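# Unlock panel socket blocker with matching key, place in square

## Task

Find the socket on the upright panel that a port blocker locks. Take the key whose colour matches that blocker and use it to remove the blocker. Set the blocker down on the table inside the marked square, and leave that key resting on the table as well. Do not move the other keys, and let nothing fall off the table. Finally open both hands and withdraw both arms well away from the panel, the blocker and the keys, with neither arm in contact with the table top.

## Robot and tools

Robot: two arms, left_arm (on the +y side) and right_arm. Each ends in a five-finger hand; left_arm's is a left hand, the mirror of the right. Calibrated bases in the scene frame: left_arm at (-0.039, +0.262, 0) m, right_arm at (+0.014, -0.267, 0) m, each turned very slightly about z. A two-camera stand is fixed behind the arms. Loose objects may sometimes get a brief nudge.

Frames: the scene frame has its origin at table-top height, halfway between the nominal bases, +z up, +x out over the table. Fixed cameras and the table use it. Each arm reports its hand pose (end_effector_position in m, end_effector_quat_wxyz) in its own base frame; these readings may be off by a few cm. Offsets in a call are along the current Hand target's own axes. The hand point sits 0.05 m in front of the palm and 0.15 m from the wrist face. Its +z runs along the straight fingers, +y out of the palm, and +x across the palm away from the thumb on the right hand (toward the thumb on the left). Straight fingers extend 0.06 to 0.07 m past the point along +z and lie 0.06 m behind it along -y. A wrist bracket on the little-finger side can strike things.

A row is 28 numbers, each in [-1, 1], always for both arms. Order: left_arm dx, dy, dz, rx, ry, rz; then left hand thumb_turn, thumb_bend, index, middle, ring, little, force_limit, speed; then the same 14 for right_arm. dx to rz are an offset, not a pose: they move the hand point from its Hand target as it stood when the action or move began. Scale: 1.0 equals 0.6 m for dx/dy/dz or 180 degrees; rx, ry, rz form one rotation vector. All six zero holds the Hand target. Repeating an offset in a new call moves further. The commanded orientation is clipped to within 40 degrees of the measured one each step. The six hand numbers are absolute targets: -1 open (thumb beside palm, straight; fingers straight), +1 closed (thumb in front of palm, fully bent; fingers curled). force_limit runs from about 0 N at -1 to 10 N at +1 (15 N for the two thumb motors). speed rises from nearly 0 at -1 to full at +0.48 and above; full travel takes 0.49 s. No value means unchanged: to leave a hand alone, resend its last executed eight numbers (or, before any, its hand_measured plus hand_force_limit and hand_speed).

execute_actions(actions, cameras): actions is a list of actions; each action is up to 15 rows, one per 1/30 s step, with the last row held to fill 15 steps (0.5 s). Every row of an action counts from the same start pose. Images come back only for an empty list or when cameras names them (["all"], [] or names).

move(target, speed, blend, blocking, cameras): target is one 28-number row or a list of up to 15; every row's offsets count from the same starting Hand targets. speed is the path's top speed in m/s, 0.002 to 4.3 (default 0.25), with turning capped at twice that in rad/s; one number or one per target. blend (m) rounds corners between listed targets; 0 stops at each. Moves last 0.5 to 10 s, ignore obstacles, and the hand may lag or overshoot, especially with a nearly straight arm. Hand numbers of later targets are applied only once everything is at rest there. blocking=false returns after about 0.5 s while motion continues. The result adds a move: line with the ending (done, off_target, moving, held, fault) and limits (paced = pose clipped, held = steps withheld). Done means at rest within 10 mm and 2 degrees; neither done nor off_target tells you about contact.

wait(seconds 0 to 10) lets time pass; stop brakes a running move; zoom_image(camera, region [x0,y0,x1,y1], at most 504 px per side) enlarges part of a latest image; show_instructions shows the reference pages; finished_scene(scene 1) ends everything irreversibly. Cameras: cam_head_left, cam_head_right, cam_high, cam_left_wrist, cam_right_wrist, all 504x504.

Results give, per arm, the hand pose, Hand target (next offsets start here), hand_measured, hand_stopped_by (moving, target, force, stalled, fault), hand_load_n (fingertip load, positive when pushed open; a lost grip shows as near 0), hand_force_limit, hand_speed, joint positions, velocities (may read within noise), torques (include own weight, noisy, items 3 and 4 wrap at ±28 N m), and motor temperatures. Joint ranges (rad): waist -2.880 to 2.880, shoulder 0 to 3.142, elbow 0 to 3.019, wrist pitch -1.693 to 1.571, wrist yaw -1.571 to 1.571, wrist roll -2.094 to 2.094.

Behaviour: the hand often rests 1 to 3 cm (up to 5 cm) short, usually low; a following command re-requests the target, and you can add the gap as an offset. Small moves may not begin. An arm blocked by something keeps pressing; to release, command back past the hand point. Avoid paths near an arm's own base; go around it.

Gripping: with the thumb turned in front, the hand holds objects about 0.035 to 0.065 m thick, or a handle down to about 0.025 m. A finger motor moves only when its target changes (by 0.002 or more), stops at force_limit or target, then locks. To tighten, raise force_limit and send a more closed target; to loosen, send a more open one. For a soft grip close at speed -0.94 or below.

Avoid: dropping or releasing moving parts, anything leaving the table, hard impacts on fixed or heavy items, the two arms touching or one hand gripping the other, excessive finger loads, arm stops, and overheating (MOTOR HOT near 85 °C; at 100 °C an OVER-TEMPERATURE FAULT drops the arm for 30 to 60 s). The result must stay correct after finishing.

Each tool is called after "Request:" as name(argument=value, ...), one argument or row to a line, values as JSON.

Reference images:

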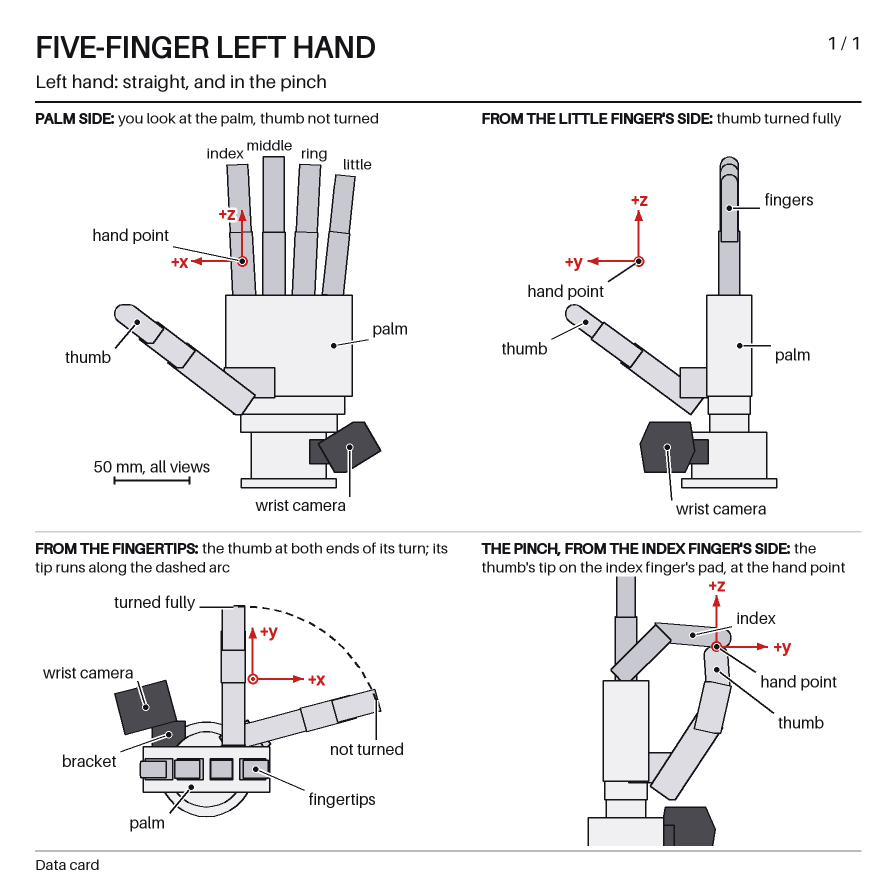

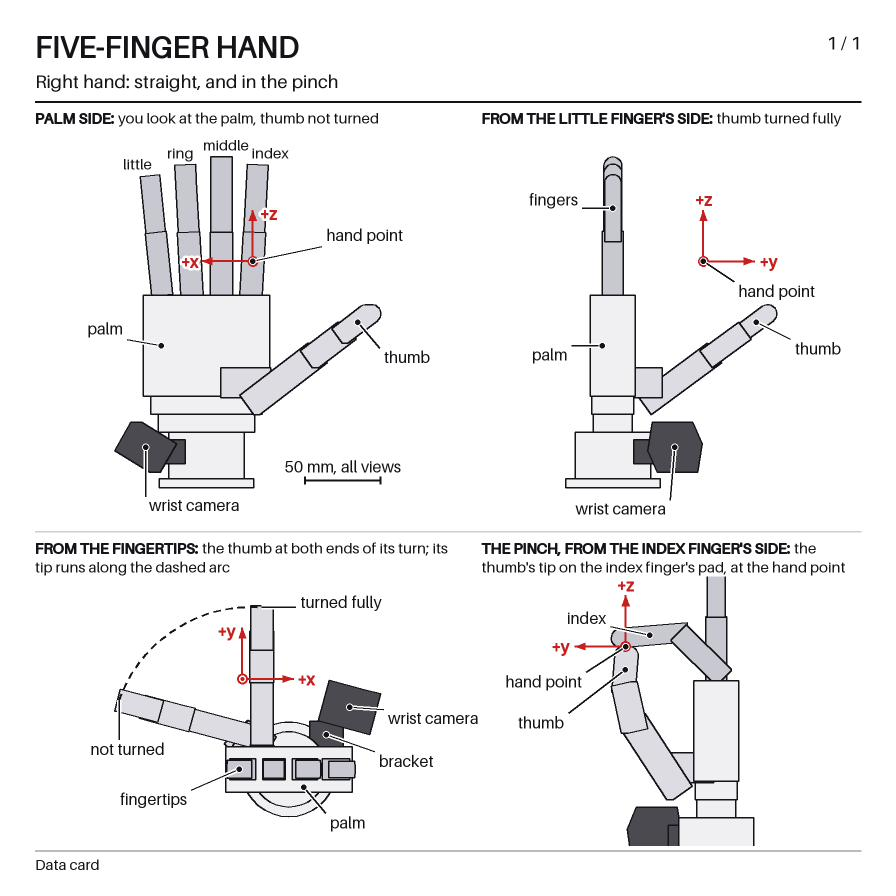

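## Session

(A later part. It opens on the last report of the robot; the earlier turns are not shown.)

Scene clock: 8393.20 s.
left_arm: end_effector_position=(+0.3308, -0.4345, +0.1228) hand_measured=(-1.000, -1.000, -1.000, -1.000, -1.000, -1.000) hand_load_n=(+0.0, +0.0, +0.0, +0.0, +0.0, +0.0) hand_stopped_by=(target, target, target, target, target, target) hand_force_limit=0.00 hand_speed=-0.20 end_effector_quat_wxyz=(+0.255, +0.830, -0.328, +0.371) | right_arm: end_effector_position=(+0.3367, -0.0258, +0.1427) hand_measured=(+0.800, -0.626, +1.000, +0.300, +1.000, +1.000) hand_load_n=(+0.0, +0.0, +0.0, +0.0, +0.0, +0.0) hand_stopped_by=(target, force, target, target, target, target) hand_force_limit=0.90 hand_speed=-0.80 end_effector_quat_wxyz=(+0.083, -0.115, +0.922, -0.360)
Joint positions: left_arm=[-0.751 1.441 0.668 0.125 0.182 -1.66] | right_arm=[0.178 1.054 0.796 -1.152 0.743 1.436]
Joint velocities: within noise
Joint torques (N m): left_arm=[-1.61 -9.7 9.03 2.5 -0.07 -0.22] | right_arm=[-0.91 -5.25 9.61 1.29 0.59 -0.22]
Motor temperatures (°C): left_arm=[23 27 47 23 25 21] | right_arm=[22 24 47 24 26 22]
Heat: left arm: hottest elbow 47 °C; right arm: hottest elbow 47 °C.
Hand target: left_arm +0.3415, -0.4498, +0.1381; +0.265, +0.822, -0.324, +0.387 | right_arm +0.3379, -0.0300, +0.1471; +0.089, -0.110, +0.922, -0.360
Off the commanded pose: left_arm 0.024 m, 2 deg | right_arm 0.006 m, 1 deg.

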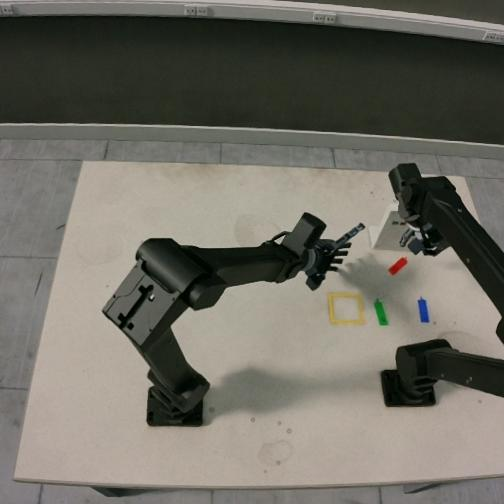

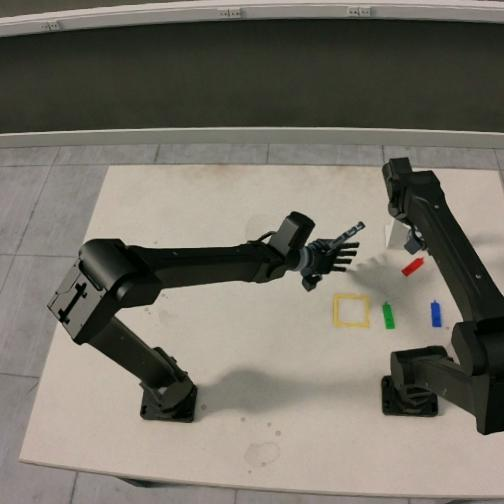

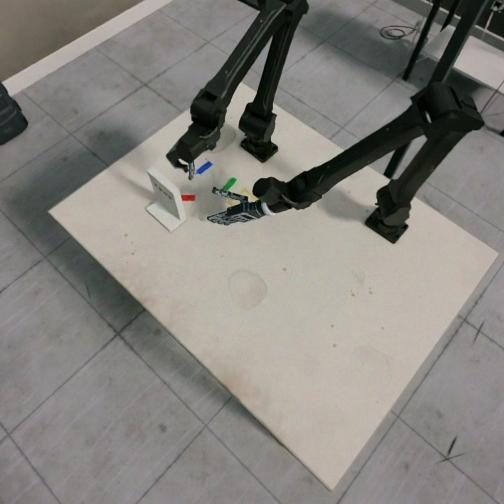

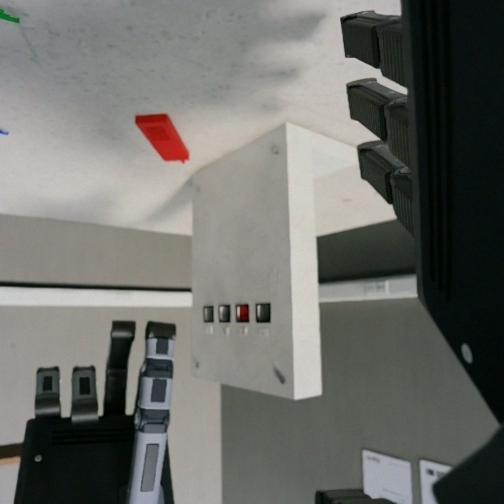

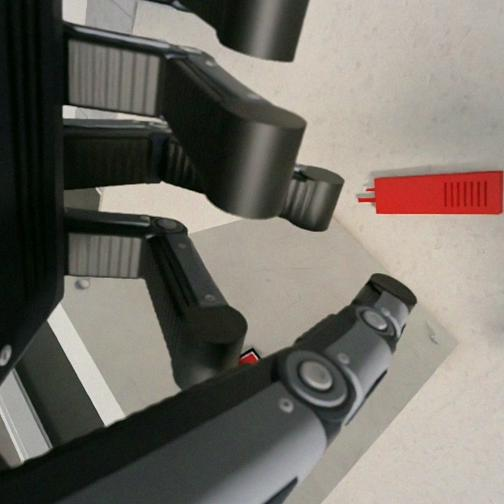

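Request:
move(
  target=[-0.0713,-0.1191,-0.2917,0,0,0,-1,-1,-1,-1,-1,-1,0,-0.2,-0.0223,0.1047,0.0947,0,0,0,0.8,-0.49,0.3,1,1,1,0.9,-0.2],
  speed=0.15,
  cameras=["cam_right_wrist","cam_head_left"],
)

Scene clock: 8527.47 s.
left_arm: end_effector_position=(+0.2939, -0.2731, +0.1923) hand_measured=(-1.000, -1.000, -1.000, -1.000, -1.000, -1.000) hand_load_n=(+0.0, +0.0, +0.0, +0.0, +0.0, +0.0) hand_stopped_by=(target, target, target, target, target, target) hand_force_limit=0.00 hand_speed=-0.20 end_effector_quat_wxyz=(+0.268, +0.819, -0.323, +0.391) | right_arm: end_effector_position=(+0.3525, -0.0230, +0.0657) hand_measured=(+0.800, -0.490, +0.300, +1.000, +1.000, +1.000) hand_load_n=(+0.0, +0.0, +0.0, +0.5, +0.5, +0.0) hand_stopped_by=(target, target, target, target, target, target) hand_force_limit=0.90 hand_speed=-0.20 end_effector_quat_wxyz=(+0.084, -0.109, +0.923, -0.360)
Joint positions: left_arm=[-0.367 0.92 0.478 -0.236 0.498 -1.43] | right_arm=[0.178 1.198 0.68 -0.896 0.743 1.454]
Joint torques (N m): left_arm=[-0.38 -4.19 7.08 1.18 0.28 0.03] | right_arm=[2.32 -4.95 8.42 1.43 0.72 0.04]
Heat: left arm: hottest elbow 47 °C; right arm: hottest elbow 44 °C.
Hand target: left_arm +0.2920, -0.2692, +0.1883; +0.265, +0.822, -0.324, +0.387 | right_arm +0.3558, -0.0179, +0.0641; +0.089, -0.110, +0.922, -0.360
Off the commanded pose: left_arm 0.006 m, 1 deg | right_arm 0.006 m, 1 deg.
move: done
Images, in order (width x height): cam_head_left 504x504, cam_right_wrist 504x504.

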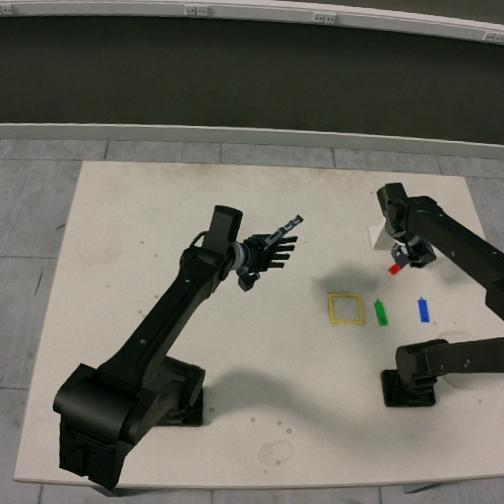

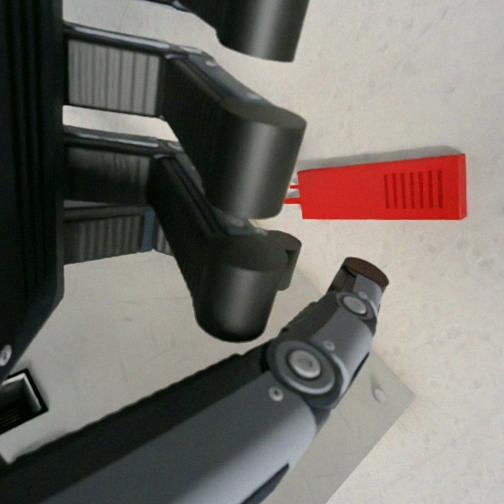

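Request:
move(
  target=[0,0,0,0,0,0,-1,-1,-1,-1,-1,-1,0,-0.2,-0.0013,0.0565,0.0272,0,0,0,0.8,-0.49,0.3,1,1,1,0.9,-0.2],
  speed=0.08,
  cameras=["cam_right_wrist"],
)

Scene clock: 8541.80 s.
left_arm: end_effector_position=(+0.2938, -0.2731, +0.1923) hand_measured=(-1.000, -1.000, -1.000, -1.000, -1.000, -1.000) hand_load_n=(+0.0, +0.0, +0.0, +0.0, +0.0, +0.0) hand_stopped_by=(target, target, target, target, target, target) hand_force_limit=0.00 hand_speed=-0.20 end_effector_quat_wxyz=(+0.268, +0.819, -0.323, +0.391) | right_arm: end_effector_position=(+0.3531, -0.0089, +0.0309) hand_measured=(+0.800, -0.490, +0.300, +1.000, +1.000, +1.000) hand_load_n=(+0.0, +0.0, +0.0, +0.5, +0.0, +0.0) hand_stopped_by=(target, target, target, target, target, target) hand_force_limit=0.90 hand_speed=-0.20 end_effector_quat_wxyz=(+0.084, -0.109, +0.923, -0.359)
Joint positions: left_arm=[-0.367 0.92 0.478 -0.236 0.498 -1.429] | right_arm=[0.225 1.283 0.641 -0.815 0.749 1.516]
Joint torques (N m): left_arm=[-0.38 -4.19 7.09 1.11 0.27 0.05] | right_arm=[1.55 -5.48 7.99 1.25 0.79 0.08]
Heat: left arm: hottest elbow 47 °C; right arm: hottest elbow 43 °C.
Hand target: left_arm +0.2920, -0.2692, +0.1883; +0.265, +0.822, -0.324, +0.387 | right_arm +0.3558, -0.0038, +0.0291; +0.089, -0.110, +0.922, -0.360
Off the commanded pose: left_arm 0.006 m, 1 deg | right_arm 0.006 m, 1 deg.
move: done
Images, in order (width x height): cam_right_wrist 504x504.

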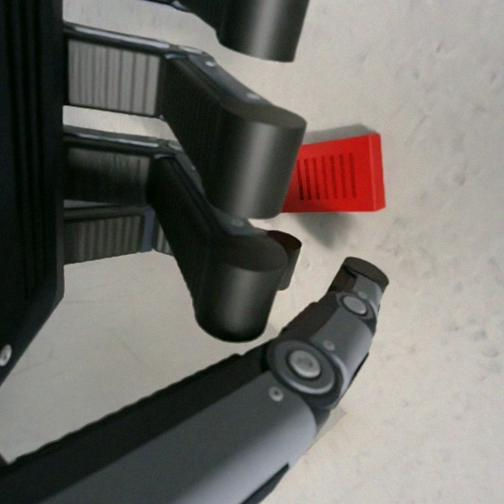

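Request:
move(
  target=[0,0,0,0,0,0,-1,-1,-1,-1,-1,-1,0,-0.2,0.001,0.0165,0.013,0,0,0,0.8,-0.49,0.3,1,1,1,0.9,-0.2],
  speed=0.04,
  cameras=["cam_right_wrist"],
)

Scene clock: 8545.40 s.
left_arm: end_effector_position=(+0.2938, -0.2731, +0.1923) hand_measured=(-1.000, -1.000, -1.000, -1.000, -1.000, -1.000) hand_load_n=(+0.0, +0.0, +0.0, +0.0, +0.0, +0.0) hand_stopped_by=(target, target, target, target, target, target) hand_force_limit=0.00 hand_speed=-0.20 end_effector_quat_wxyz=(+0.268, +0.819, -0.323, +0.391) | right_arm: end_effector_position=(+0.3539, -0.0072, +0.0191) hand_measured=(+0.800, -0.490, +0.300, +1.000, +1.000, +1.000) hand_load_n=(+0.0, +0.5, +0.0, +0.5, +0.0, +0.0) hand_stopped_by=(target, target, target, target, target, target) hand_force_limit=0.90 hand_speed=-0.20 end_effector_quat_wxyz=(+0.085, -0.108, +0.923, -0.359)
Joint positions: left_arm=[-0.367 0.92 0.478 -0.236 0.498 -1.429] | right_arm=[0.23 1.313 0.628 -0.776 0.75 1.525]
Joint torques (N m): left_arm=[-0.38 -4.13 7.08 1.14 0.28 0.04] | right_arm=[1.79 -6.24 7.56 1.05 0.81 0.07]
Motor temperatures (°C): left_arm=[23 27 47 23 25 21] | right_arm=[22 24 42 24 26 22]
Heat: left arm: hottest elbow 47 °C; right arm: hottest elbow 42 °C.
Hand target: left_arm +0.2920, -0.2692, +0.1883; +0.265, +0.822, -0.324, +0.387 | right_arm +0.3559, -0.0020, +0.0167; +0.089, -0.110, +0.922, -0.360
Off the commanded pose: left_arm 0.006 m, 1 deg | right_arm 0.006 m, 1 deg.
move: done
Images, in order (width x height): cam_right_wrist 504x504.

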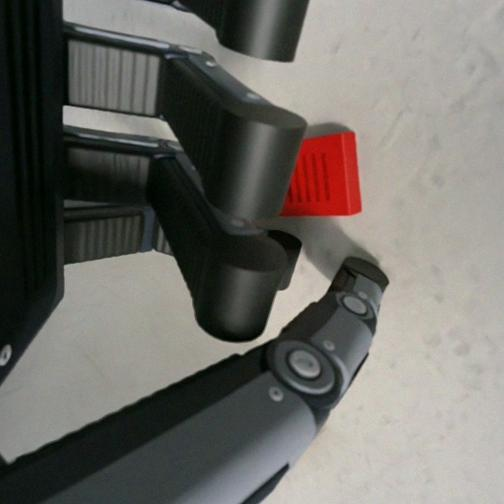

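Request:
move(
  target=[0,0,0,0,0,0,-1,-1,-1,-1,-1,-1,0,-0.2,0.0003,0.0023,0.0024,0,0,0,0.8,-0.49,0.3,1,1,1,0.9,-0.2],
  speed=0.04,
)

Scene clock: 8548.77 s.
left_arm: end_effector_position=(+0.2938, -0.2731, +0.1923) hand_measured=(-1.000, -1.000, -1.000, -1.000, -1.000, -1.000) hand_load_n=(+0.0, +0.0, +0.0, +0.0, +0.0, +0.0) hand_stopped_by=(target, target, target, target, target, target) hand_force_limit=0.00 hand_speed=-0.20 end_effector_quat_wxyz=(+0.268, +0.819, -0.323, +0.391) | right_arm: end_effector_position=(+0.3552, -0.0069, +0.0183) hand_measured=(+0.800, -0.490, +0.300, +1.000, +1.000, +1.000) hand_load_n=(+0.0, +0.0, +0.0, +0.5, +0.0, +0.0) hand_stopped_by=(target, target, target, target, target, target) hand_force_limit=0.90 hand_speed=-0.20 end_effector_quat_wxyz=(+0.086, -0.107, +0.923, -0.359)
Joint positions: left_arm=[-0.367 0.92 0.478 -0.236 0.498 -1.429] | right_arm=[0.23 1.316 0.628 -0.77 0.75 1.526]
Joint torques (N m): left_arm=[-0.38 -4.13 7.08 1.14 0.28 0.05] | right_arm=[1.67 -5.42 7.24 1.51 0.79 0.08]
Heat: left arm: hottest elbow 47 °C; right arm: hottest elbow 42 °C.
Hand target: left_arm +0.2920, -0.2692, +0.1883; +0.265, +0.822, -0.324, +0.387 | right_arm +0.3558, -0.0020, +0.0147; +0.089, -0.110, +0.922, -0.360
Off the commanded pose: left_arm 0.006 m, 1 deg | right_arm 0.006 m, 0 deg.
move: done

Request:
move(
  target=[0,0,0,0,0,0,-1,-1,-1,-1,-1,-1,0,-0.2,0.0020,0.0035,0.0030,0,0,0,0.8,-0.49,0.3,1,1,1,0.9,-0.2],
  speed=0.04,
)

Scene clock: 8551.27 s.
left_arm: end_effector_position=(+0.2938, -0.2731, +0.1923) hand_measured=(-1.000, -1.000, -1.000, -1.000, -1.000, -1.000) hand_load_n=(+0.0, +0.0, +0.0, +0.0, +0.0, +0.0) hand_stopped_by=(target, target, target, target, target, target) hand_force_limit=0.00 hand_speed=-0.20 end_effector_quat_wxyz=(+0.268, +0.819, -0.323, +0.391) | right_arm: end_effector_position=(+0.3552, -0.0069, +0.0176) hand_measured=(+0.800, -0.490, +0.300, +1.000, +1.000, +1.000) hand_load_n=(-1.0, +0.0, +0.0, +0.5, +0.0, +0.0) hand_stopped_by=(target, target, target, target, target, target) hand_force_limit=0.90 hand_speed=-0.20 end_effector_quat_wxyz=(+0.088, -0.106, +0.923, -0.360)
Joint positions: left_arm=[-0.367 0.92 0.478 -0.236 0.498 -1.429] | right_arm=[0.232 1.316 0.624 -0.763 0.752 1.527]
Joint torques (N m): left_arm=[-0.38 -4.25 7.13 1.13 0.28 0.04] | right_arm=[0.62 -4.37 7.15 1.17 0.68 0.08]
Heat: left arm: hottest elbow 47 °C; right arm: hottest elbow 42 °C.
Hand target: left_arm +0.2920, -0.2692, +0.1883; +0.265, +0.822, -0.324, +0.387 | right_arm +0.3549, -0.0020, +0.0120; +0.089, -0.110, +0.922, -0.360
Off the commanded pose: left_arm 0.006 m, 1 deg | right_arm 0.008 m, 0 deg.
move: done

Request:
move(
  target=[0,0,0,0,0,0,-1,-1,-1,-1,-1,-1,0,-0.2,0.0327,-0.0215,0.0143,0,0,0,0.8,-0.49,0.3,1,1,1,0.9,-0.2],
  speed=0.04,
  cameras=["cam_right_wrist"],
)

Scene clock: 8560.40 s.
left_arm: end_effector_position=(+0.2938, -0.2731, +0.1923) hand_measured=(-1.000, -1.000, -1.000, -1.000, -1.000, -1.000) hand_load_n=(+0.0, +0.0, +0.0, +0.0, +0.0, +0.0) hand_stopped_by=(target, target, target, target, target, target) hand_force_limit=0.00 hand_speed=-0.20 end_effector_quat_wxyz=(+0.268, +0.819, -0.323, +0.391) | right_arm: end_effector_position=(+0.3486, -0.0137, +0.0171) hand_measured=(+0.800, -0.490, +0.300, +1.000, +1.000, +1.000) hand_load_n=(+2.5, +1.0, +0.0, +0.5, +0.0, +0.0) hand_stopped_by=(target, target, target, target, target, target) hand_force_limit=0.90 hand_speed=-0.20 end_effector_quat_wxyz=(+0.102, -0.104, +0.922, -0.357)
Joint positions: left_arm=[-0.367 0.92 0.478 -0.236 0.498 -1.429] | right_arm=[0.211 1.272 0.578 -0.708 0.746 1.491]
Joint torques (N m): left_arm=[-0.44 -4.25 7.1 1.13 0.28 0.05] | right_arm=[-2.14 -6.53 6.37 0.87 0.61 -0.41]
Heat: left arm: hottest elbow 47 °C; right arm: hottest elbow 41 °C.
Hand target: left_arm +0.2920, -0.2692, +0.1883; +0.265, +0.822, -0.324, +0.387 | right_arm +0.3399, -0.0219, +0.0127; +0.089, -0.110, +0.922, -0.360
Off the commanded pose: left_arm 0.006 m, 1 deg | right_arm 0.013 m, 2 deg.
move: off_target (right_arm)
Images, in order (width x height): cam_right_wrist 504x504.

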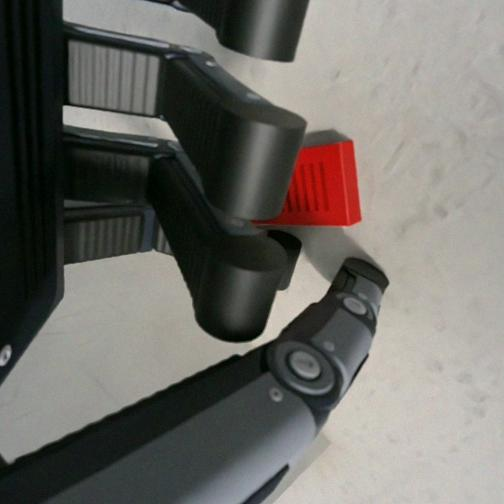

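Request:
move(
  target=[0,0,0,0,0,0,-1,-1,-1,-1,-1,-1,0,-0.2,0.0182,-0.0098,0.0048,0,0,0,0.8,-0.33,0.3,1,1,1,0.9,-0.2],
  speed=0.04,
  cameras=["cam_right_wrist"],
)

Scene clock: 8566.50 s.
left_arm: end_effector_position=(+0.2938, -0.2731, +0.1923) hand_measured=(-1.000, -1.000, -1.000, -1.000, -1.000, -1.000) hand_load_n=(+0.0, -0.5, +0.0, +0.0, +0.0, +0.0) hand_stopped_by=(target, target, target, target, target, target) hand_force_limit=0.00 hand_speed=-0.20 end_effector_quat_wxyz=(+0.268, +0.819, -0.323, +0.391) | right_arm: end_effector_position=(+0.3358, -0.0246, +0.0151) hand_measured=(+0.800, -0.334, +0.300, +1.000, +1.000, +1.000) hand_load_n=(+14.0, +5.0, +0.0, -1.5, +0.0, +0.0) hand_stopped_by=(target, target, target, target, target, target) hand_force_limit=0.90 hand_speed=-0.20 end_effector_quat_wxyz=(+0.095, -0.108, +0.922, -0.359)
Joint positions: left_arm=[-0.367 0.92 0.478 -0.236 0.498 -1.429] | right_arm=[0.182 1.237 0.545 -0.696 0.743 1.448]
Joint torques (N m): left_arm=[-0.44 -4.13 7.09 1.14 0.28 0.04] | right_arm=[-1.49 -6.48 6.72 1.02 0.6 -0.28]
Heat: left arm: hottest elbow 47 °C; right arm: hottest elbow 41 °C.
Hand target: left_arm +0.2920, -0.2692, +0.1883; +0.265, +0.822, -0.324, +0.387 | right_arm +0.3310, -0.0310, +0.0138; +0.089, -0.110, +0.922, -0.360
Off the commanded pose: left_arm 0.006 m, 1 deg | right_arm 0.008 m, 1 deg.
move: done
Images, in order (width x height): cam_right_wrist 504x504.

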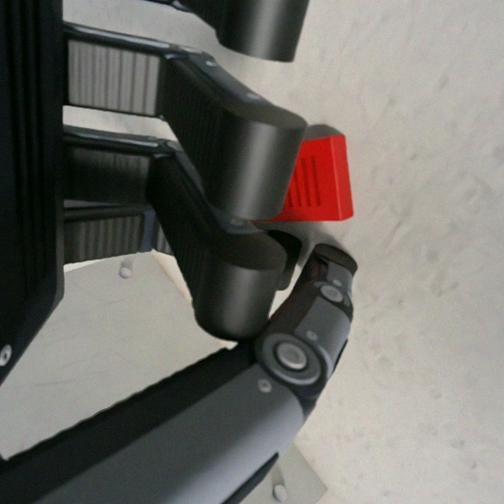

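Request:
move(
  target=[0,0,0,0,0,0,-1,-1,-1,-1,-1,-1,0,-0.2,0,0,0,0,0,0,0.8,-0.6,0.3,1,1,1,0.9,-0.2],
  speed=0.04,
  cameras=["cam_right_wrist","cam_head_left"],
)

Request:
zoom_image(
  camera="cam_head_left",
  region=[340, 200, 440, 300],
)

Scene clock: 8574.87 s.
left_arm: end_effector_position=(+0.2938, -0.2731, +0.1923) hand_measured=(-1.000, -1.000, -1.000, -1.000, -1.000, -1.000) hand_load_n=(+0.0, +0.0, +0.0, +0.0, +0.0, +0.0) hand_stopped_by=(target, target, target, target, target, target) hand_force_limit=0.00 hand_speed=-0.20 end_effector_quat_wxyz=(+0.268, +0.819, -0.323, +0.391) | right_arm: end_effector_position=(+0.3364, -0.0299, +0.0178) hand_measured=(+0.800, -0.598, +0.300, +1.000, +1.000, +1.000) hand_load_n=(+0.0, -3.5, +0.0, +0.0, +0.0, +0.0) hand_stopped_by=(target, target, target, target, target, target) hand_force_limit=0.90 hand_speed=-0.20 end_effector_quat_wxyz=(+0.096, -0.102, +0.921, -0.364)
Joint positions: left_arm=[-0.367 0.92 0.478 -0.236 0.498 -1.429] | right_arm=[0.171 1.231 0.545 -0.695 0.752 1.446]
Joint torques (N m): left_arm=[-0.44 -4.13 7.09 1.13 0.28 0.05] | right_arm=[-0.44 -4.66 6.9 1.07 0.22 -0.27]
Heat: left arm: hottest elbow 47 °C; right arm: hottest elbow 41 °C.
Hand target: left_arm +0.2920, -0.2692, +0.1883; +0.265, +0.822, -0.324, +0.387 | right_arm +0.3309, -0.0310, +0.0138; +0.089, -0.109, +0.922, -0.360
Off the commanded pose: left_arm 0.006 m, 1 deg | right_arm 0.007 m, 1 deg.
move: done
Images, in order (width x height): cam_head_left 504x504, cam_right_wrist 504x504.

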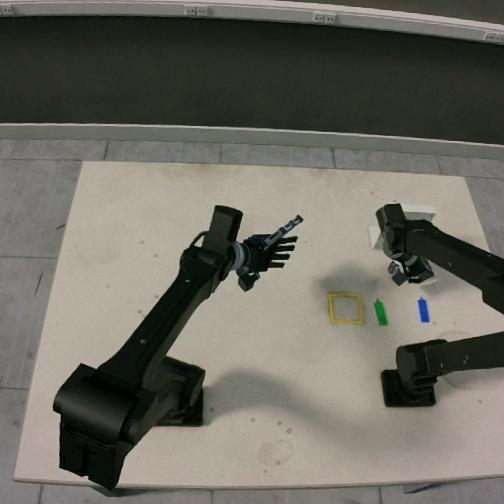

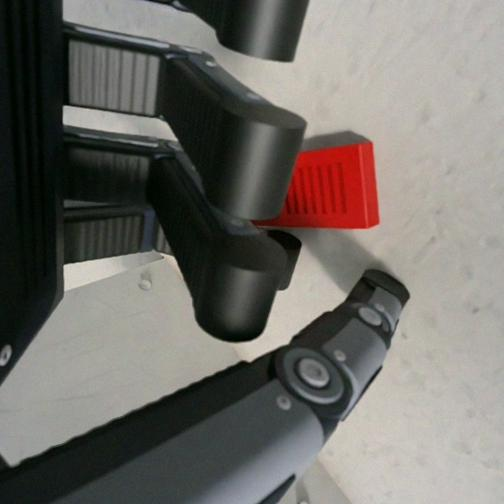

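Scaled by 5.040 from the camera's 504x504 image, which has a finer 720x720 frame.

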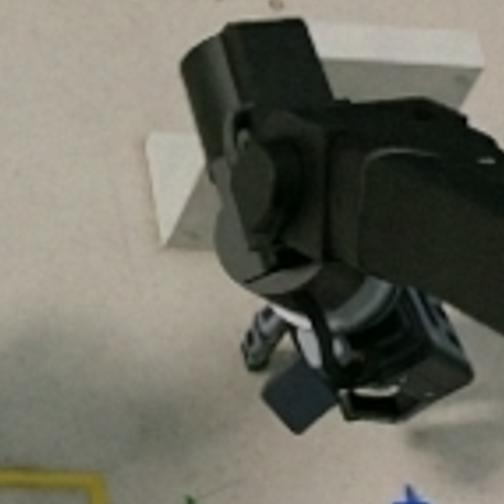

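Request:
move(
  target=[0,0,0,0,0,0,-1,-1,-1,-1,-1,-1,0,-0.2,0.0065,0.0217,-0.0235,0,0,0,0.45,-0.85,0.3,1,1,1,0.9,-0.2],
  speed=0.04,
  cameras=["cam_right_wrist"],
)

Scene clock: 8595.00 s.
left_arm: end_effector_position=(+0.2938, -0.2731, +0.1923) hand_measured=(-1.000, -1.000, -1.000, -1.000, -1.000, -1.000) hand_load_n=(+0.0, +0.0, +0.0, +0.0, +0.0, +0.0) hand_stopped_by=(target, target, target, target, target, target) hand_force_limit=0.00 hand_speed=-0.20 end_effector_quat_wxyz=(+0.268, +0.819, -0.323, +0.391) | right_arm: end_effector_position=(+0.3258, -0.0202, +0.0155) hand_measured=(+0.450, -0.848, +0.300, +1.000, +1.000, +1.000) hand_load_n=(+1.5, -1.5, +0.0, +0.0, +0.0, +0.0) hand_stopped_by=(target, target, target, target, target, target) hand_force_limit=0.90 hand_speed=-0.20 end_effector_quat_wxyz=(+0.090, -0.099, +0.923, -0.362)
Joint positions: left_arm=[-0.367 0.92 0.478 -0.236 0.498 -1.429] | right_arm=[0.214 1.227 0.539 -0.753 0.756 1.52]
Joint torques (N m): left_arm=[-0.32 -4.19 7.08 1.1 0.27 0.05] | right_arm=[1.55 -5.83 7.25 0.27 0.47 -0.09]
Heat: left arm: hottest elbow 47 °C; right arm: hottest elbow 40 °C.
Hand target: left_arm +0.2920, -0.2692, +0.1883; +0.265, +0.822, -0.324, +0.387 | right_arm +0.3219, -0.0135, +0.0148; +0.089, -0.110, +0.922, -0.360
Off the commanded pose: left_arm 0.006 m, 1 deg | right_arm 0.008 m, 1 deg.
move: done
Images, in order (width x height): cam_right_wrist 504x504.

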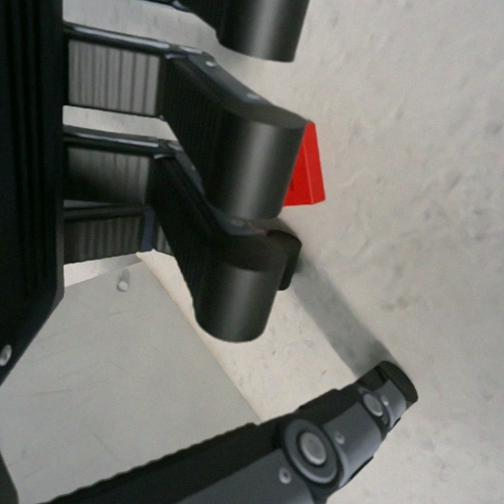

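Request:
move(
  target=[0,0,0,0,0,0,-1,-1,-1,-1,-1,-1,0,-0.2,0.0372,-0.0252,0.016,0,0,0,0.45,-0.85,0.3,1,1,1,0.9,-0.2],
  speed=0.04,
  cameras=["cam_right_wrist"],
)

Scene clock: 8601.40 s.
left_arm: end_effector_position=(+0.2938, -0.2731, +0.1923) hand_measured=(-1.000, -1.000, -1.000, -1.000, -1.000, -1.000) hand_load_n=(+0.0, +0.0, +0.0, +0.0, +0.0, +0.0) hand_stopped_by=(target, target, target, target, target, target) hand_force_limit=0.00 hand_speed=-0.20 end_effector_quat_wxyz=(+0.268, +0.819, -0.323, +0.391) | right_arm: end_effector_position=(+0.3064, -0.0320, +0.0153) hand_measured=(+0.450, -0.850, +0.300, +1.000, +1.000, +1.000) hand_load_n=(+1.0, +0.5, +0.0, +0.0, +0.0, +0.0) hand_stopped_by=(target, target, target, target, target, target) hand_force_limit=0.90 hand_speed=-0.20 end_effector_quat_wxyz=(+0.090, -0.111, +0.922, -0.359)
Joint positions: left_arm=[-0.367 0.92 0.478 -0.236 0.498 -1.429] | right_arm=[0.175 1.147 0.48 -0.728 0.742 1.438]
Joint torques (N m): left_arm=[-0.32 -4.25 7.1 1.11 0.27 0.04] | right_arm=[-1.08 -4.25 7.5 1.17 0.56 -0.27]
Heat: left arm: hottest elbow 46 °C; right arm: hottest elbow 40 °C.
Hand target: left_arm +0.2920, -0.2692, +0.1883; +0.265, +0.822, -0.324, +0.387 | right_arm +0.3050, -0.0365, +0.0162; +0.089, -0.110, +0.922, -0.360
Off the commanded pose: left_arm 0.006 m, 1 deg | right_arm 0.005 m, 0 deg.
move: done
Images, in order (width x height): cam_right_wrist 504x504.

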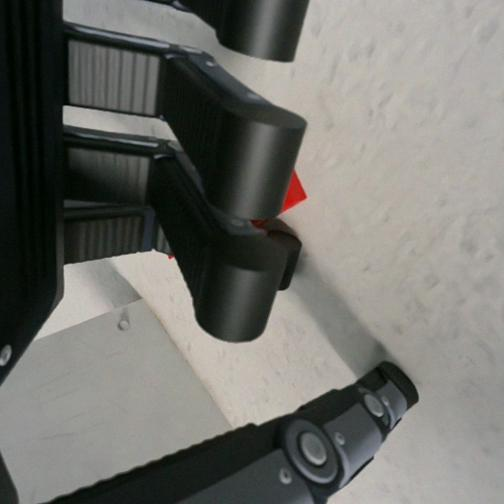

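Request:
move(
  target=[0,0,0,0,0,0,-1,-1,-1,-1,-1,-1,0,-0.2,0.0163,-0.0135,0.009,0,0,0,0.45,-0.85,0.3,1,1,1,0.9,-0.2],
  speed=0.04,
  cameras=["cam_right_wrist"],
)

Scene clock: 8613.73 s.
left_arm: end_effector_position=(+0.2938, -0.2731, +0.1923) hand_measured=(-1.000, -1.000, -1.000, -1.000, -1.000, -1.000) hand_load_n=(+0.0, -0.5, +0.0, +0.0, +0.0, +0.0) hand_stopped_by=(target, target, target, target, target, target) hand_force_limit=0.00 hand_speed=-0.20 end_effector_quat_wxyz=(+0.268, +0.819, -0.323, +0.391) | right_arm: end_effector_position=(+0.2983, -0.0441, +0.0153) hand_measured=(+0.450, -0.850, +0.300, +1.000, +1.000, +1.000) hand_load_n=(+1.0, +0.5, -0.5, +0.0, +0.0, +0.0) hand_stopped_by=(target, target, target, target, target, target) hand_force_limit=0.90 hand_speed=-0.20 end_effector_quat_wxyz=(+0.088, -0.112, +0.922, -0.359)
Joint positions: left_arm=[-0.367 0.92 0.478 -0.236 0.498 -1.429] | right_arm=[0.128 1.107 0.453 -0.703 0.732 1.375]
Joint torques (N m): left_arm=[-0.38 -4.13 7.05 1.13 0.28 0.05] | right_arm=[-0.85 -4.66 7.65 1.24 0.54 -0.29]
Heat: left arm: hottest elbow 46 °C; right arm: hottest elbow 40 °C.
Hand target: left_arm +0.2920, -0.2692, +0.1883; +0.265, +0.822, -0.324, +0.387 | right_arm +0.2980, -0.0484, +0.0170; +0.089, -0.110, +0.922, -0.360
Off the commanded pose: left_arm 0.006 m, 1 deg | right_arm 0.005 m, 0 deg.
move: done
Images, in order (width x height): cam_right_wrist 504x504.

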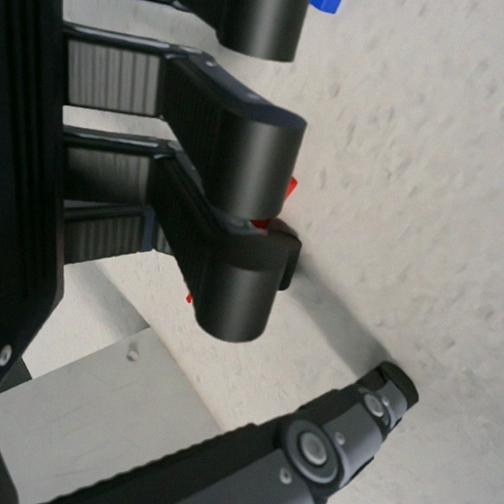

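Request:
move(
  target=[0,0,0,0,0,0,-1,-1,-1,-1,-1,-1,0,-0.2,-0.0078,-0.0626,-0.0664,0,0,0,0.45,-0.85,0.3,1,1,1,0.9,-0.2],
  speed=0.08,
  cameras=["cam_right_wrist","cam_head_left"],
)

Request:
zoom_image(
  camera="cam_head_left",
  region=[340, 200, 440, 300],
)

Scene clock: 8621.00 s.
left_arm: end_effector_position=(+0.2938, -0.2731, +0.1923) hand_measured=(-1.000, -1.000, -1.000, -1.000, -1.000, -1.000) hand_load_n=(+0.0, +0.0, +0.0, +0.0, +0.0, +0.0) hand_stopped_by=(target, target, target, target, target, target) hand_force_limit=0.00 hand_speed=-0.20 end_effector_quat_wxyz=(+0.268, +0.819, -0.323, +0.391) | right_arm: end_effector_position=(+0.2795, -0.0477, +0.0501) hand_measured=(+0.450, -0.850, +0.300, +1.000, +1.000, +1.000) hand_load_n=(+0.0, +0.0, +0.0, +0.0, +0.5, +0.0) hand_stopped_by=(target, target, target, target, target, target) hand_force_limit=0.90 hand_speed=-0.20 end_effector_quat_wxyz=(+0.069, -0.122, +0.923, -0.360)
Joint positions: left_arm=[-0.367 0.92 0.478 -0.236 0.498 -1.429] | right_arm=[0.124 0.988 0.499 -0.903 0.732 1.364]
Joint torques (N m): left_arm=[-0.38 -4.13 7.1 1.13 0.28 0.04] | right_arm=[-0.67 -3.31 12.86 0.8 0.53 -0.18]
Heat: left arm: hottest elbow 46 °C; right arm: hottest elbow 40 °C.
Hand target: left_arm +0.2920, -0.2692, +0.1883; +0.265, +0.822, -0.324, +0.387 | right_arm +0.2979, -0.0485, +0.0719; +0.089, -0.110, +0.922, -0.360
Off the commanded pose: left_arm 0.006 m, 1 deg | right_arm 0.029 m, 3 deg.
move: off_target (right_arm)
Images, in order (width x height): cam_head_left 504x504, cam_right_wrist 504x504.

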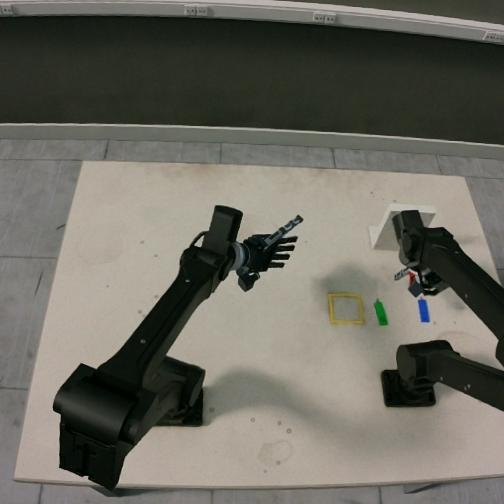

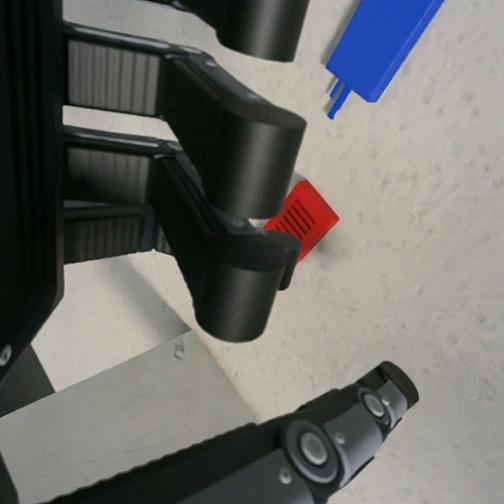

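Scaled by 5.040 from the camera's 504x504 image, which has a finer 720x720 frame.

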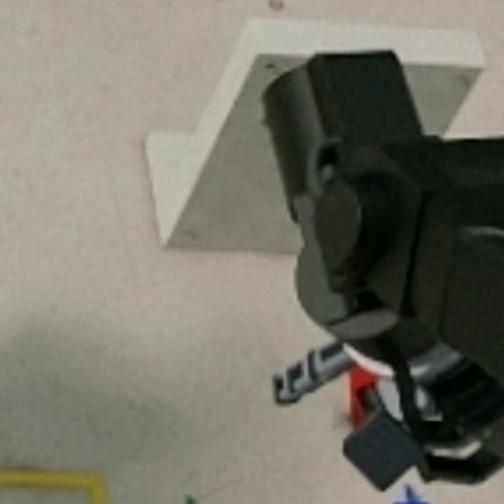

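Request:
move(
  target=[0,0,0,0,0,0,-1,-1,-1,-1,-1,-1,0,-0.2,-0.0178,-0.0197,0.0825,0.001,0.0179,-0.0204,0.8,-0.85,1,0.3,1,1,0.9,-0.2],
  speed=0.08,
  cameras=["cam_right_wrist"],
)

Scene clock: 8648.07 s.
left_arm: end_effector_position=(+0.2938, -0.2731, +0.1923) hand_measured=(-1.000, -1.000, -1.000, -1.000, -1.000, -1.000) hand_load_n=(+0.0, +0.0, +0.0, +0.0, +0.0, +0.0) hand_stopped_by=(target, target, target, target, target, target) hand_force_limit=0.00 hand_speed=-0.20 end_effector_quat_wxyz=(+0.268, +0.819, -0.323, +0.391) | right_arm: end_effector_position=(+0.2993, -0.0812, +0.0299) hand_measured=(+0.800, -0.850, +1.000, +0.300, +1.000, +1.000) hand_load_n=(+0.0, +0.0, +0.0, +0.0, +0.0, +0.0) hand_stopped_by=(target, target, target, target, target, target) hand_force_limit=0.90 hand_speed=-0.20 end_effector_quat_wxyz=(+0.035, -0.139, +0.920, -0.364)
Joint positions: left_arm=[-0.367 0.92 0.478 -0.236 0.498 -1.429] | right_arm=[-0.012 1.122 0.524 -0.741 0.718 1.172]
Joint torques (N m): left_arm=[-0.32 -4.19 7.12 1.13 0.28 0.05] | right_arm=[-1.26 -3.31 12.44 1.5 0.55 -0.2]
Heat: left arm: hottest elbow 46 °C; right arm: hottest elbow 44 °C.
Hand target: left_arm +0.2920, -0.2692, +0.1883; +0.265, +0.822, -0.324, +0.387 | right_arm +0.3219, -0.0860, +0.0449; +0.052, -0.129, +0.920, -0.367
Off the commanded pose: left_arm 0.006 m, 1 deg | right_arm 0.028 m, 2 deg.
move: off_target (right_arm)
Images, in order (width x height): cam_right_wrist 504x504.

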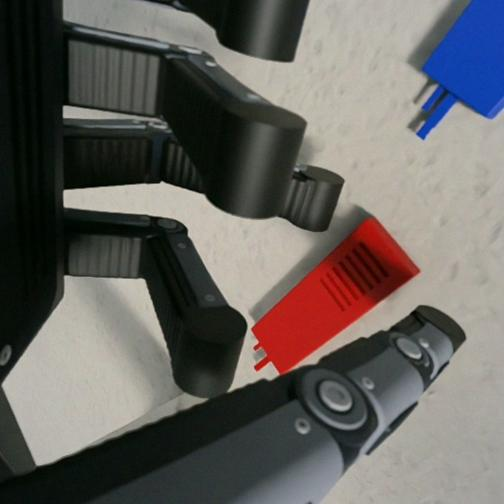

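Request:
move(
  target=[0,0,0,0,0,0,-1,-1,-1,-1,-1,-1,0,-0.2,0.0034,0.0085,0.0265,0,0.0333,0.0351,0.8,-0.85,1,0.3,1,1,0.9,-0.2],
  speed=0.08,
  cameras=["cam_right_wrist"],
)

Scene clock: 8671.00 s.
left_arm: end_effector_position=(+0.2938, -0.2731, +0.1923) hand_measured=(-1.000, -1.000, -1.000, -1.000, -1.000, -1.000) hand_load_n=(+0.0, +0.0, +0.0, +0.0, +0.0, +0.0) hand_stopped_by=(target, target, target, target, target, target) hand_force_limit=0.00 hand_speed=-0.20 end_effector_quat_wxyz=(+0.268, +0.819, -0.323, +0.391) | right_arm: end_effector_position=(+0.3032, -0.0879, +0.0174) hand_measured=(+0.800, -0.850, +1.000, +0.300, +1.000, +1.000) hand_load_n=(+0.0, +0.0, +0.0, +0.0, +0.0, +0.0) hand_stopped_by=(target, target, target, target, target, target) hand_force_limit=0.90 hand_speed=-0.20 end_effector_quat_wxyz=(+0.012, -0.076, +0.927, -0.367)
Joint positions: left_arm=[-0.367 0.92 0.478 -0.236 0.498 -1.429] | right_arm=[-0.014 1.219 0.558 -0.79 0.744 1.347]
Joint torques (N m): left_arm=[-0.44 -4.25 7.08 1.11 0.29 0.05] | right_arm=[-0.62 -4.37 11.45 0.64 0.82 0.06]
Heat: left arm: hottest elbow 46 °C; right arm: hottest elbow 45 °C.
Hand target: left_arm +0.2920, -0.2692, +0.1883; +0.265, +0.822, -0.324, +0.387 | right_arm +0.3218, -0.0935, +0.0299; +0.024, -0.058, +0.927, -0.369
Off the commanded pose: left_arm 0.006 m, 1 deg | right_arm 0.023 m, 2 deg.
move: off_target (right_arm)
Images, in order (width x height): cam_right_wrist 504x504.

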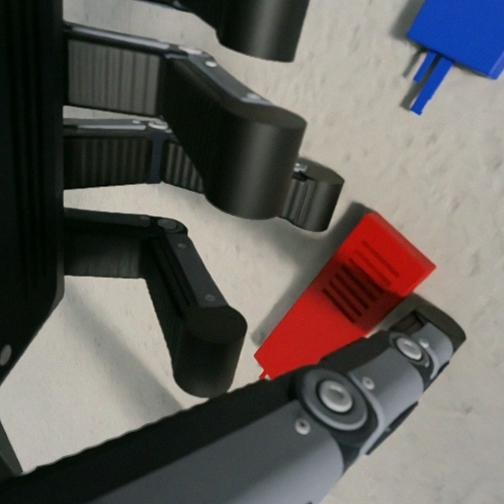

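Request:
move(
  target=[0,0,0,0,0,0,-1,-1,-1,-1,-1,-1,0,-0.2,-0.033,0.0107,-0.0169,0,0,0,0.8,-0.85,1,0.3,1,1,0.9,-0.2],
  speed=0.05,
  cameras=["cam_right_wrist"],
)

Scene clock: 8685.90 s.
left_arm: end_effector_position=(+0.2938, -0.2731, +0.1923) hand_measured=(-1.000, -1.000, -1.000, -1.000, -1.000, -1.000) hand_load_n=(+0.0, +0.0, +0.0, +0.0, +0.0, +0.0) hand_stopped_by=(target, target, target, target, target, target) hand_force_limit=0.00 hand_speed=-0.20 end_effector_quat_wxyz=(+0.268, +0.819, -0.323, +0.391) | right_arm: end_effector_position=(+0.3191, -0.0836, +0.0209) hand_measured=(+0.800, -0.850, +1.000, +0.300, +1.000, +1.000) hand_load_n=(+0.0, +0.0, +0.0, +0.0, +0.5, +0.0) hand_stopped_by=(target, target, target, target, target, target) hand_force_limit=0.90 hand_speed=-0.20 end_effector_quat_wxyz=(+0.007, -0.062, +0.928, -0.367)
Joint positions: left_arm=[-0.367 0.92 0.478 -0.236 0.498 -1.429] | right_arm=[0.007 1.275 0.615 -0.836 0.75 1.414]
Joint torques (N m): left_arm=[-0.32 -4.19 7.12 1.13 0.28 0.04] | right_arm=[1.03 -4.89 11.64 0.24 0.77 0.03]
Heat: left arm: hottest elbow 46 °C; right arm: hottest elbow 45 °C.
Hand target: left_arm +0.2920, -0.2692, +0.1883; +0.265, +0.822, -0.324, +0.387 | right_arm +0.3400, -0.0794, +0.0328; +0.024, -0.059, +0.927, -0.369
Off the commanded pose: left_arm 0.006 m, 1 deg | right_arm 0.024 m, 2 deg.
move: off_target (right_arm)
Images, in order (width x height): cam_right_wrist 504x504.

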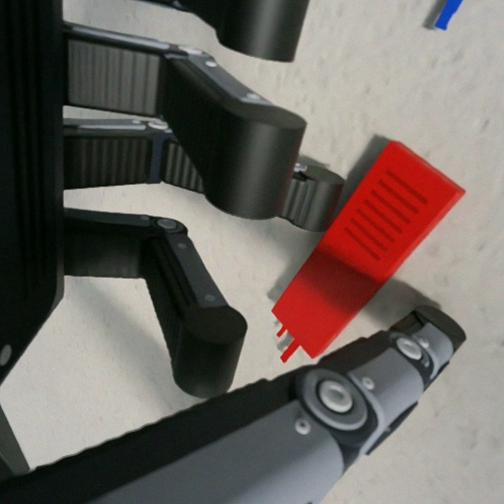

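Request:
move(
  target=[0,0,0,0,0,0,-1,-1,-1,-1,-1,-1,0,-0.2,0.0227,0.0005,0.0292,0,0,0,0.8,-0.85,1,0.3,1,1,0.9,-0.2],
  speed=0.05,
  cameras=["cam_right_wrist"],
)

Scene clock: 8693.93 s.
left_arm: end_effector_position=(+0.2938, -0.2731, +0.1923) hand_measured=(-1.000, -1.000, -1.000, -1.000, -1.000, -1.000) hand_load_n=(+0.0, +0.0, +0.5, +0.0, +0.0, +0.0) hand_stopped_by=(target, target, target, target, target, target) hand_force_limit=0.00 hand_speed=-0.20 end_effector_quat_wxyz=(+0.268, +0.819, -0.323, +0.391) | right_arm: end_effector_position=(+0.3277, -0.0885, +0.0198) hand_measured=(+0.800, -0.850, +1.000, +0.300, +1.000, +1.000) hand_load_n=(+0.0, -0.5, +0.5, +0.0, +0.0, +0.0) hand_stopped_by=(target, target, target, target, target, target) hand_force_limit=0.90 hand_speed=-0.20 end_effector_quat_wxyz=(+0.024, -0.062, +0.927, -0.370)
Joint positions: left_arm=[-0.367 0.92 0.478 -0.236 0.498 -1.429] | right_arm=[-0.01 1.275 0.605 -0.769 0.75 1.375]
Joint torques (N m): left_arm=[-0.44 -4.19 7.1 1.11 0.29 0.05] | right_arm=[-0.91 -5.71 7.86 1.05 0.63 -0.19]
Heat: left arm: hottest elbow 45 °C; right arm: hottest elbow 45 °C.
Hand target: left_arm +0.2920, -0.2692, +0.1883; +0.265, +0.822, -0.324, +0.387 | right_arm +0.3281, -0.0930, +0.0200; +0.024, -0.059, +0.927, -0.369
Off the commanded pose: left_arm 0.006 m, 1 deg | right_arm 0.004 m, 0 deg.
move: done
Images, in order (width x height): cam_right_wrist 504x504.

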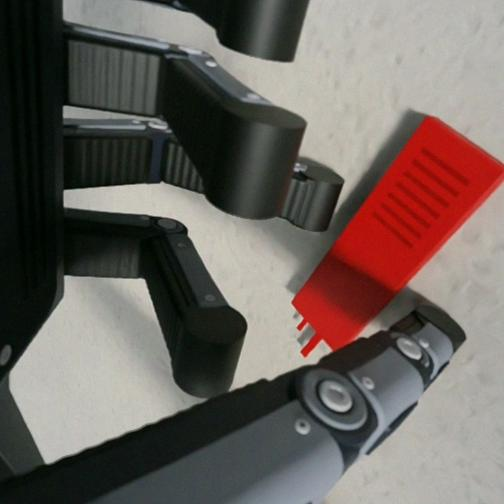

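Request:
move(
  target=[0,0,0,0,0,0,-1,-1,-1,-1,-1,-1,0,-0.2,0.0198,0.0093,0.006,0,0,0,0.8,-0.85,1,0.3,1,1,0.9,-0.2],
  speed=0.05,
  cameras=["cam_right_wrist"],
)

Scene clock: 8701.10 s.
left_arm: end_effector_position=(+0.2938, -0.2731, +0.1923) hand_measured=(-1.000, -1.000, -1.000, -1.000, -1.000, -1.000) hand_load_n=(+0.0, +0.0, +0.0, +0.5, +0.0, +0.0) hand_stopped_by=(target, target, target, target, target, target) hand_force_limit=0.00 hand_speed=-0.20 end_effector_quat_wxyz=(+0.268, +0.819, -0.323, +0.391) | right_arm: end_effector_position=(+0.3247, -0.0886, +0.0175) hand_measured=(+0.800, -0.850, +1.000, +0.300, +1.000, +1.000) hand_load_n=(+2.0, +0.0, +0.0, +0.0, +0.0, +0.0) hand_stopped_by=(target, target, target, target, target, target) hand_force_limit=0.90 hand_speed=-0.20 end_effector_quat_wxyz=(+0.033, -0.058, +0.926, -0.370)
Joint positions: left_arm=[-0.367 0.92 0.478 -0.236 0.498 -1.429] | right_arm=[-0.01 1.26 0.581 -0.741 0.75 1.375]
Joint torques (N m): left_arm=[-0.38 -4.19 7.12 1.13 0.27 0.04] | right_arm=[-1.67 -5.77 6.39 0.87 0.51 -0.21]
Heat: left arm: hottest elbow 45 °C; right arm: hottest elbow 44 °C.
Hand target: left_arm +0.2920, -0.2692, +0.1883; +0.265, +0.822, -0.324, +0.387 | right_arm +0.3162, -0.0929, +0.0136; +0.024, -0.059, +0.927, -0.369
Off the commanded pose: left_arm 0.006 m, 1 deg | right_arm 0.010 m, 1 deg.
move: done
Images, in order (width x height): cam_right_wrist 504x504.

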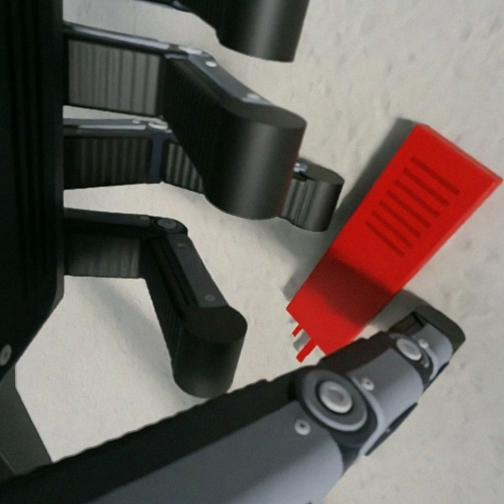

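Request:
move(
  target=[0,0,0,0,0,0,-1,-1,-1,-1,-1,-1,0,-0.2,0.0015,-0.0022,-0.005,0,0,0,0.8,-0.85,1,0.3,1,1,0.9,-0.2],
  speed=0.05,
)

Scene clock: 8709.93 s.
left_arm: end_effector_position=(+0.2938, -0.2731, +0.1923) hand_measured=(-1.000, -1.000, -1.000, -1.000, -1.000, -1.000) hand_load_n=(+0.0, +0.0, +0.0, +0.0, +0.0, +0.0) hand_stopped_by=(target, target, target, target, target, target) hand_force_limit=0.00 hand_speed=-0.20 end_effector_quat_wxyz=(+0.268, +0.819, -0.323, +0.391) | right_arm: end_effector_position=(+0.3235, -0.0886, +0.0177) hand_measured=(+0.800, -0.850, +1.000, +0.300, +1.000, +1.000) hand_load_n=(+2.0, +0.0, +0.0, +0.0, +0.0, +0.0) hand_stopped_by=(target, target, target, target, target, target) hand_force_limit=0.90 hand_speed=-0.20 end_effector_quat_wxyz=(+0.033, -0.058, +0.926, -0.370)
Joint positions: left_arm=[-0.367 0.92 0.478 -0.236 0.498 -1.429] | right_arm=[-0.01 1.255 0.578 -0.741 0.75 1.375]
Joint torques (N m): left_arm=[-0.26 -4.25 7.1 1.16 0.28 0.04] | right_arm=[-1.38 -6.59 6.94 0.23 0.67 -0.17]
Heat: left arm: hottest elbow 45 °C; right arm: hottest elbow 43 °C.
Hand target: left_arm +0.2920, -0.2692, +0.1883; +0.265, +0.822, -0.324, +0.387 | right_arm +0.3150, -0.0919, +0.0166; +0.024, -0.059, +0.927, -0.369
Off the commanded pose: left_arm 0.006 m, 1 deg | right_arm 0.009 m, 1 deg.
move: done

Request:
move(
  target=[0,0,0,0,0,0,-1,-1,-1,-1,-1,-1,0,-0.2,0.013,0.0007,-0.0042,0,0,0,0.8,-0.85,1,0.3,1,1,0.9,-0.2],
  speed=0.05,
  cameras=["cam_right_wrist"],
)

Scene clock: 8713.33 s.
left_arm: end_effector_position=(+0.2938, -0.2731, +0.1923) hand_measured=(-1.000, -1.000, -1.000, -1.000, -1.000, -1.000) hand_load_n=(+0.0, +0.0, +0.0, +0.0, +0.0, +0.0) hand_stopped_by=(target, target, target, target, target, target) hand_force_limit=0.00 hand_speed=-0.20 end_effector_quat_wxyz=(+0.268, +0.819, -0.323, +0.391) | right_arm: end_effector_position=(+0.3125, -0.0885, +0.0175) hand_measured=(+0.800, -0.850, +1.000, +0.300, +1.000, +1.000) hand_load_n=(+1.5, +0.0, +0.0, +0.0, +0.0, +0.0) hand_stopped_by=(target, target, target, target, target, target) hand_force_limit=0.90 hand_speed=-0.20 end_effector_quat_wxyz=(+0.028, -0.060, +0.927, -0.370)
Joint positions: left_arm=[-0.367 0.92 0.478 -0.236 0.498 -1.429] | right_arm=[-0.01 1.229 0.558 -0.758 0.75 1.375]
Joint torques (N m): left_arm=[-0.32 -4.13 7.12 1.13 0.28 0.05] | right_arm=[-0.97 -6.71 7.15 0.43 0.59 -0.08]
Heat: left arm: hottest elbow 45 °C; right arm: hottest elbow 43 °C.
Hand target: left_arm +0.2920, -0.2692, +0.1883; +0.265, +0.822, -0.324, +0.387 | right_arm +0.3070, -0.0908, +0.0181; +0.024, -0.059, +0.927, -0.369
Off the commanded pose: left_arm 0.006 m, 1 deg | right_arm 0.006 m, 1 deg.
move: done
Images, in order (width x height): cam_right_wrist 504x504.

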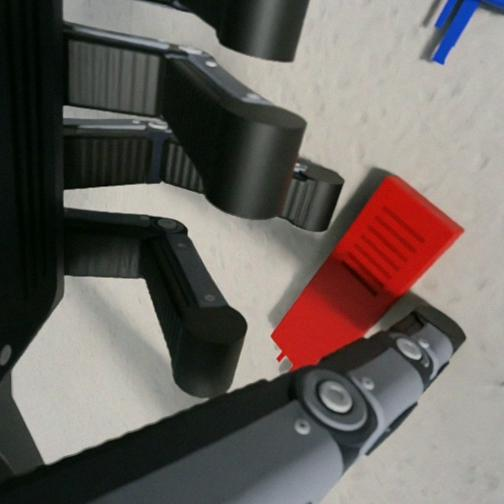

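Request:
move(
  target=[0,0,0,0,0,0,-1,-1,-1,-1,-1,-1,0,-0.2,-0.0066,0.004,0.0054,0,0,0,0.8,-0.85,1,0.3,1,1,0.9,-0.2],
  speed=0.05,
)

Scene clock: 8720.60 s.
left_arm: end_effector_position=(+0.2938, -0.2731, +0.1923) hand_measured=(-1.000, -1.000, -1.000, -1.000, -1.000, -1.000) hand_load_n=(+0.0, +0.0, +0.0, +0.5, +0.0, +0.5) hand_stopped_by=(target, target, target, target, target, target) hand_force_limit=0.00 hand_speed=-0.20 end_effector_quat_wxyz=(+0.268, +0.819, -0.323, +0.391) | right_arm: end_effector_position=(+0.3125, -0.0885, +0.0175) hand_measured=(+0.800, -0.850, +1.000, +0.300, +1.000, +1.000) hand_load_n=(+1.5, +0.0, +0.5, +0.0, +0.0, +0.0) hand_stopped_by=(target, target, target, target, target, target) hand_force_limit=0.90 hand_speed=-0.20 end_effector_quat_wxyz=(+0.028, -0.060, +0.927, -0.370)
Joint positions: left_arm=[-0.367 0.92 0.478 -0.236 0.498 -1.429] | right_arm=[-0.01 1.229 0.558 -0.758 0.75 1.375]
Joint torques (N m): left_arm=[-0.38 -4.13 7.12 1.11 0.28 0.05] | right_arm=[-0.21 -4.48 7.49 1.11 0.62 -0.05]
Heat: left arm: hottest elbow 45 °C; right arm: hottest elbow 43 °C.
Hand target: left_arm +0.2920, -0.2692, +0.1883; +0.265, +0.822, -0.324, +0.387 | right_arm +0.3110, -0.0908, +0.0141; +0.024, -0.059, +0.927, -0.369
Off the commanded pose: left_arm 0.006 m, 1 deg | right_arm 0.004 m, 1 deg.
move: done


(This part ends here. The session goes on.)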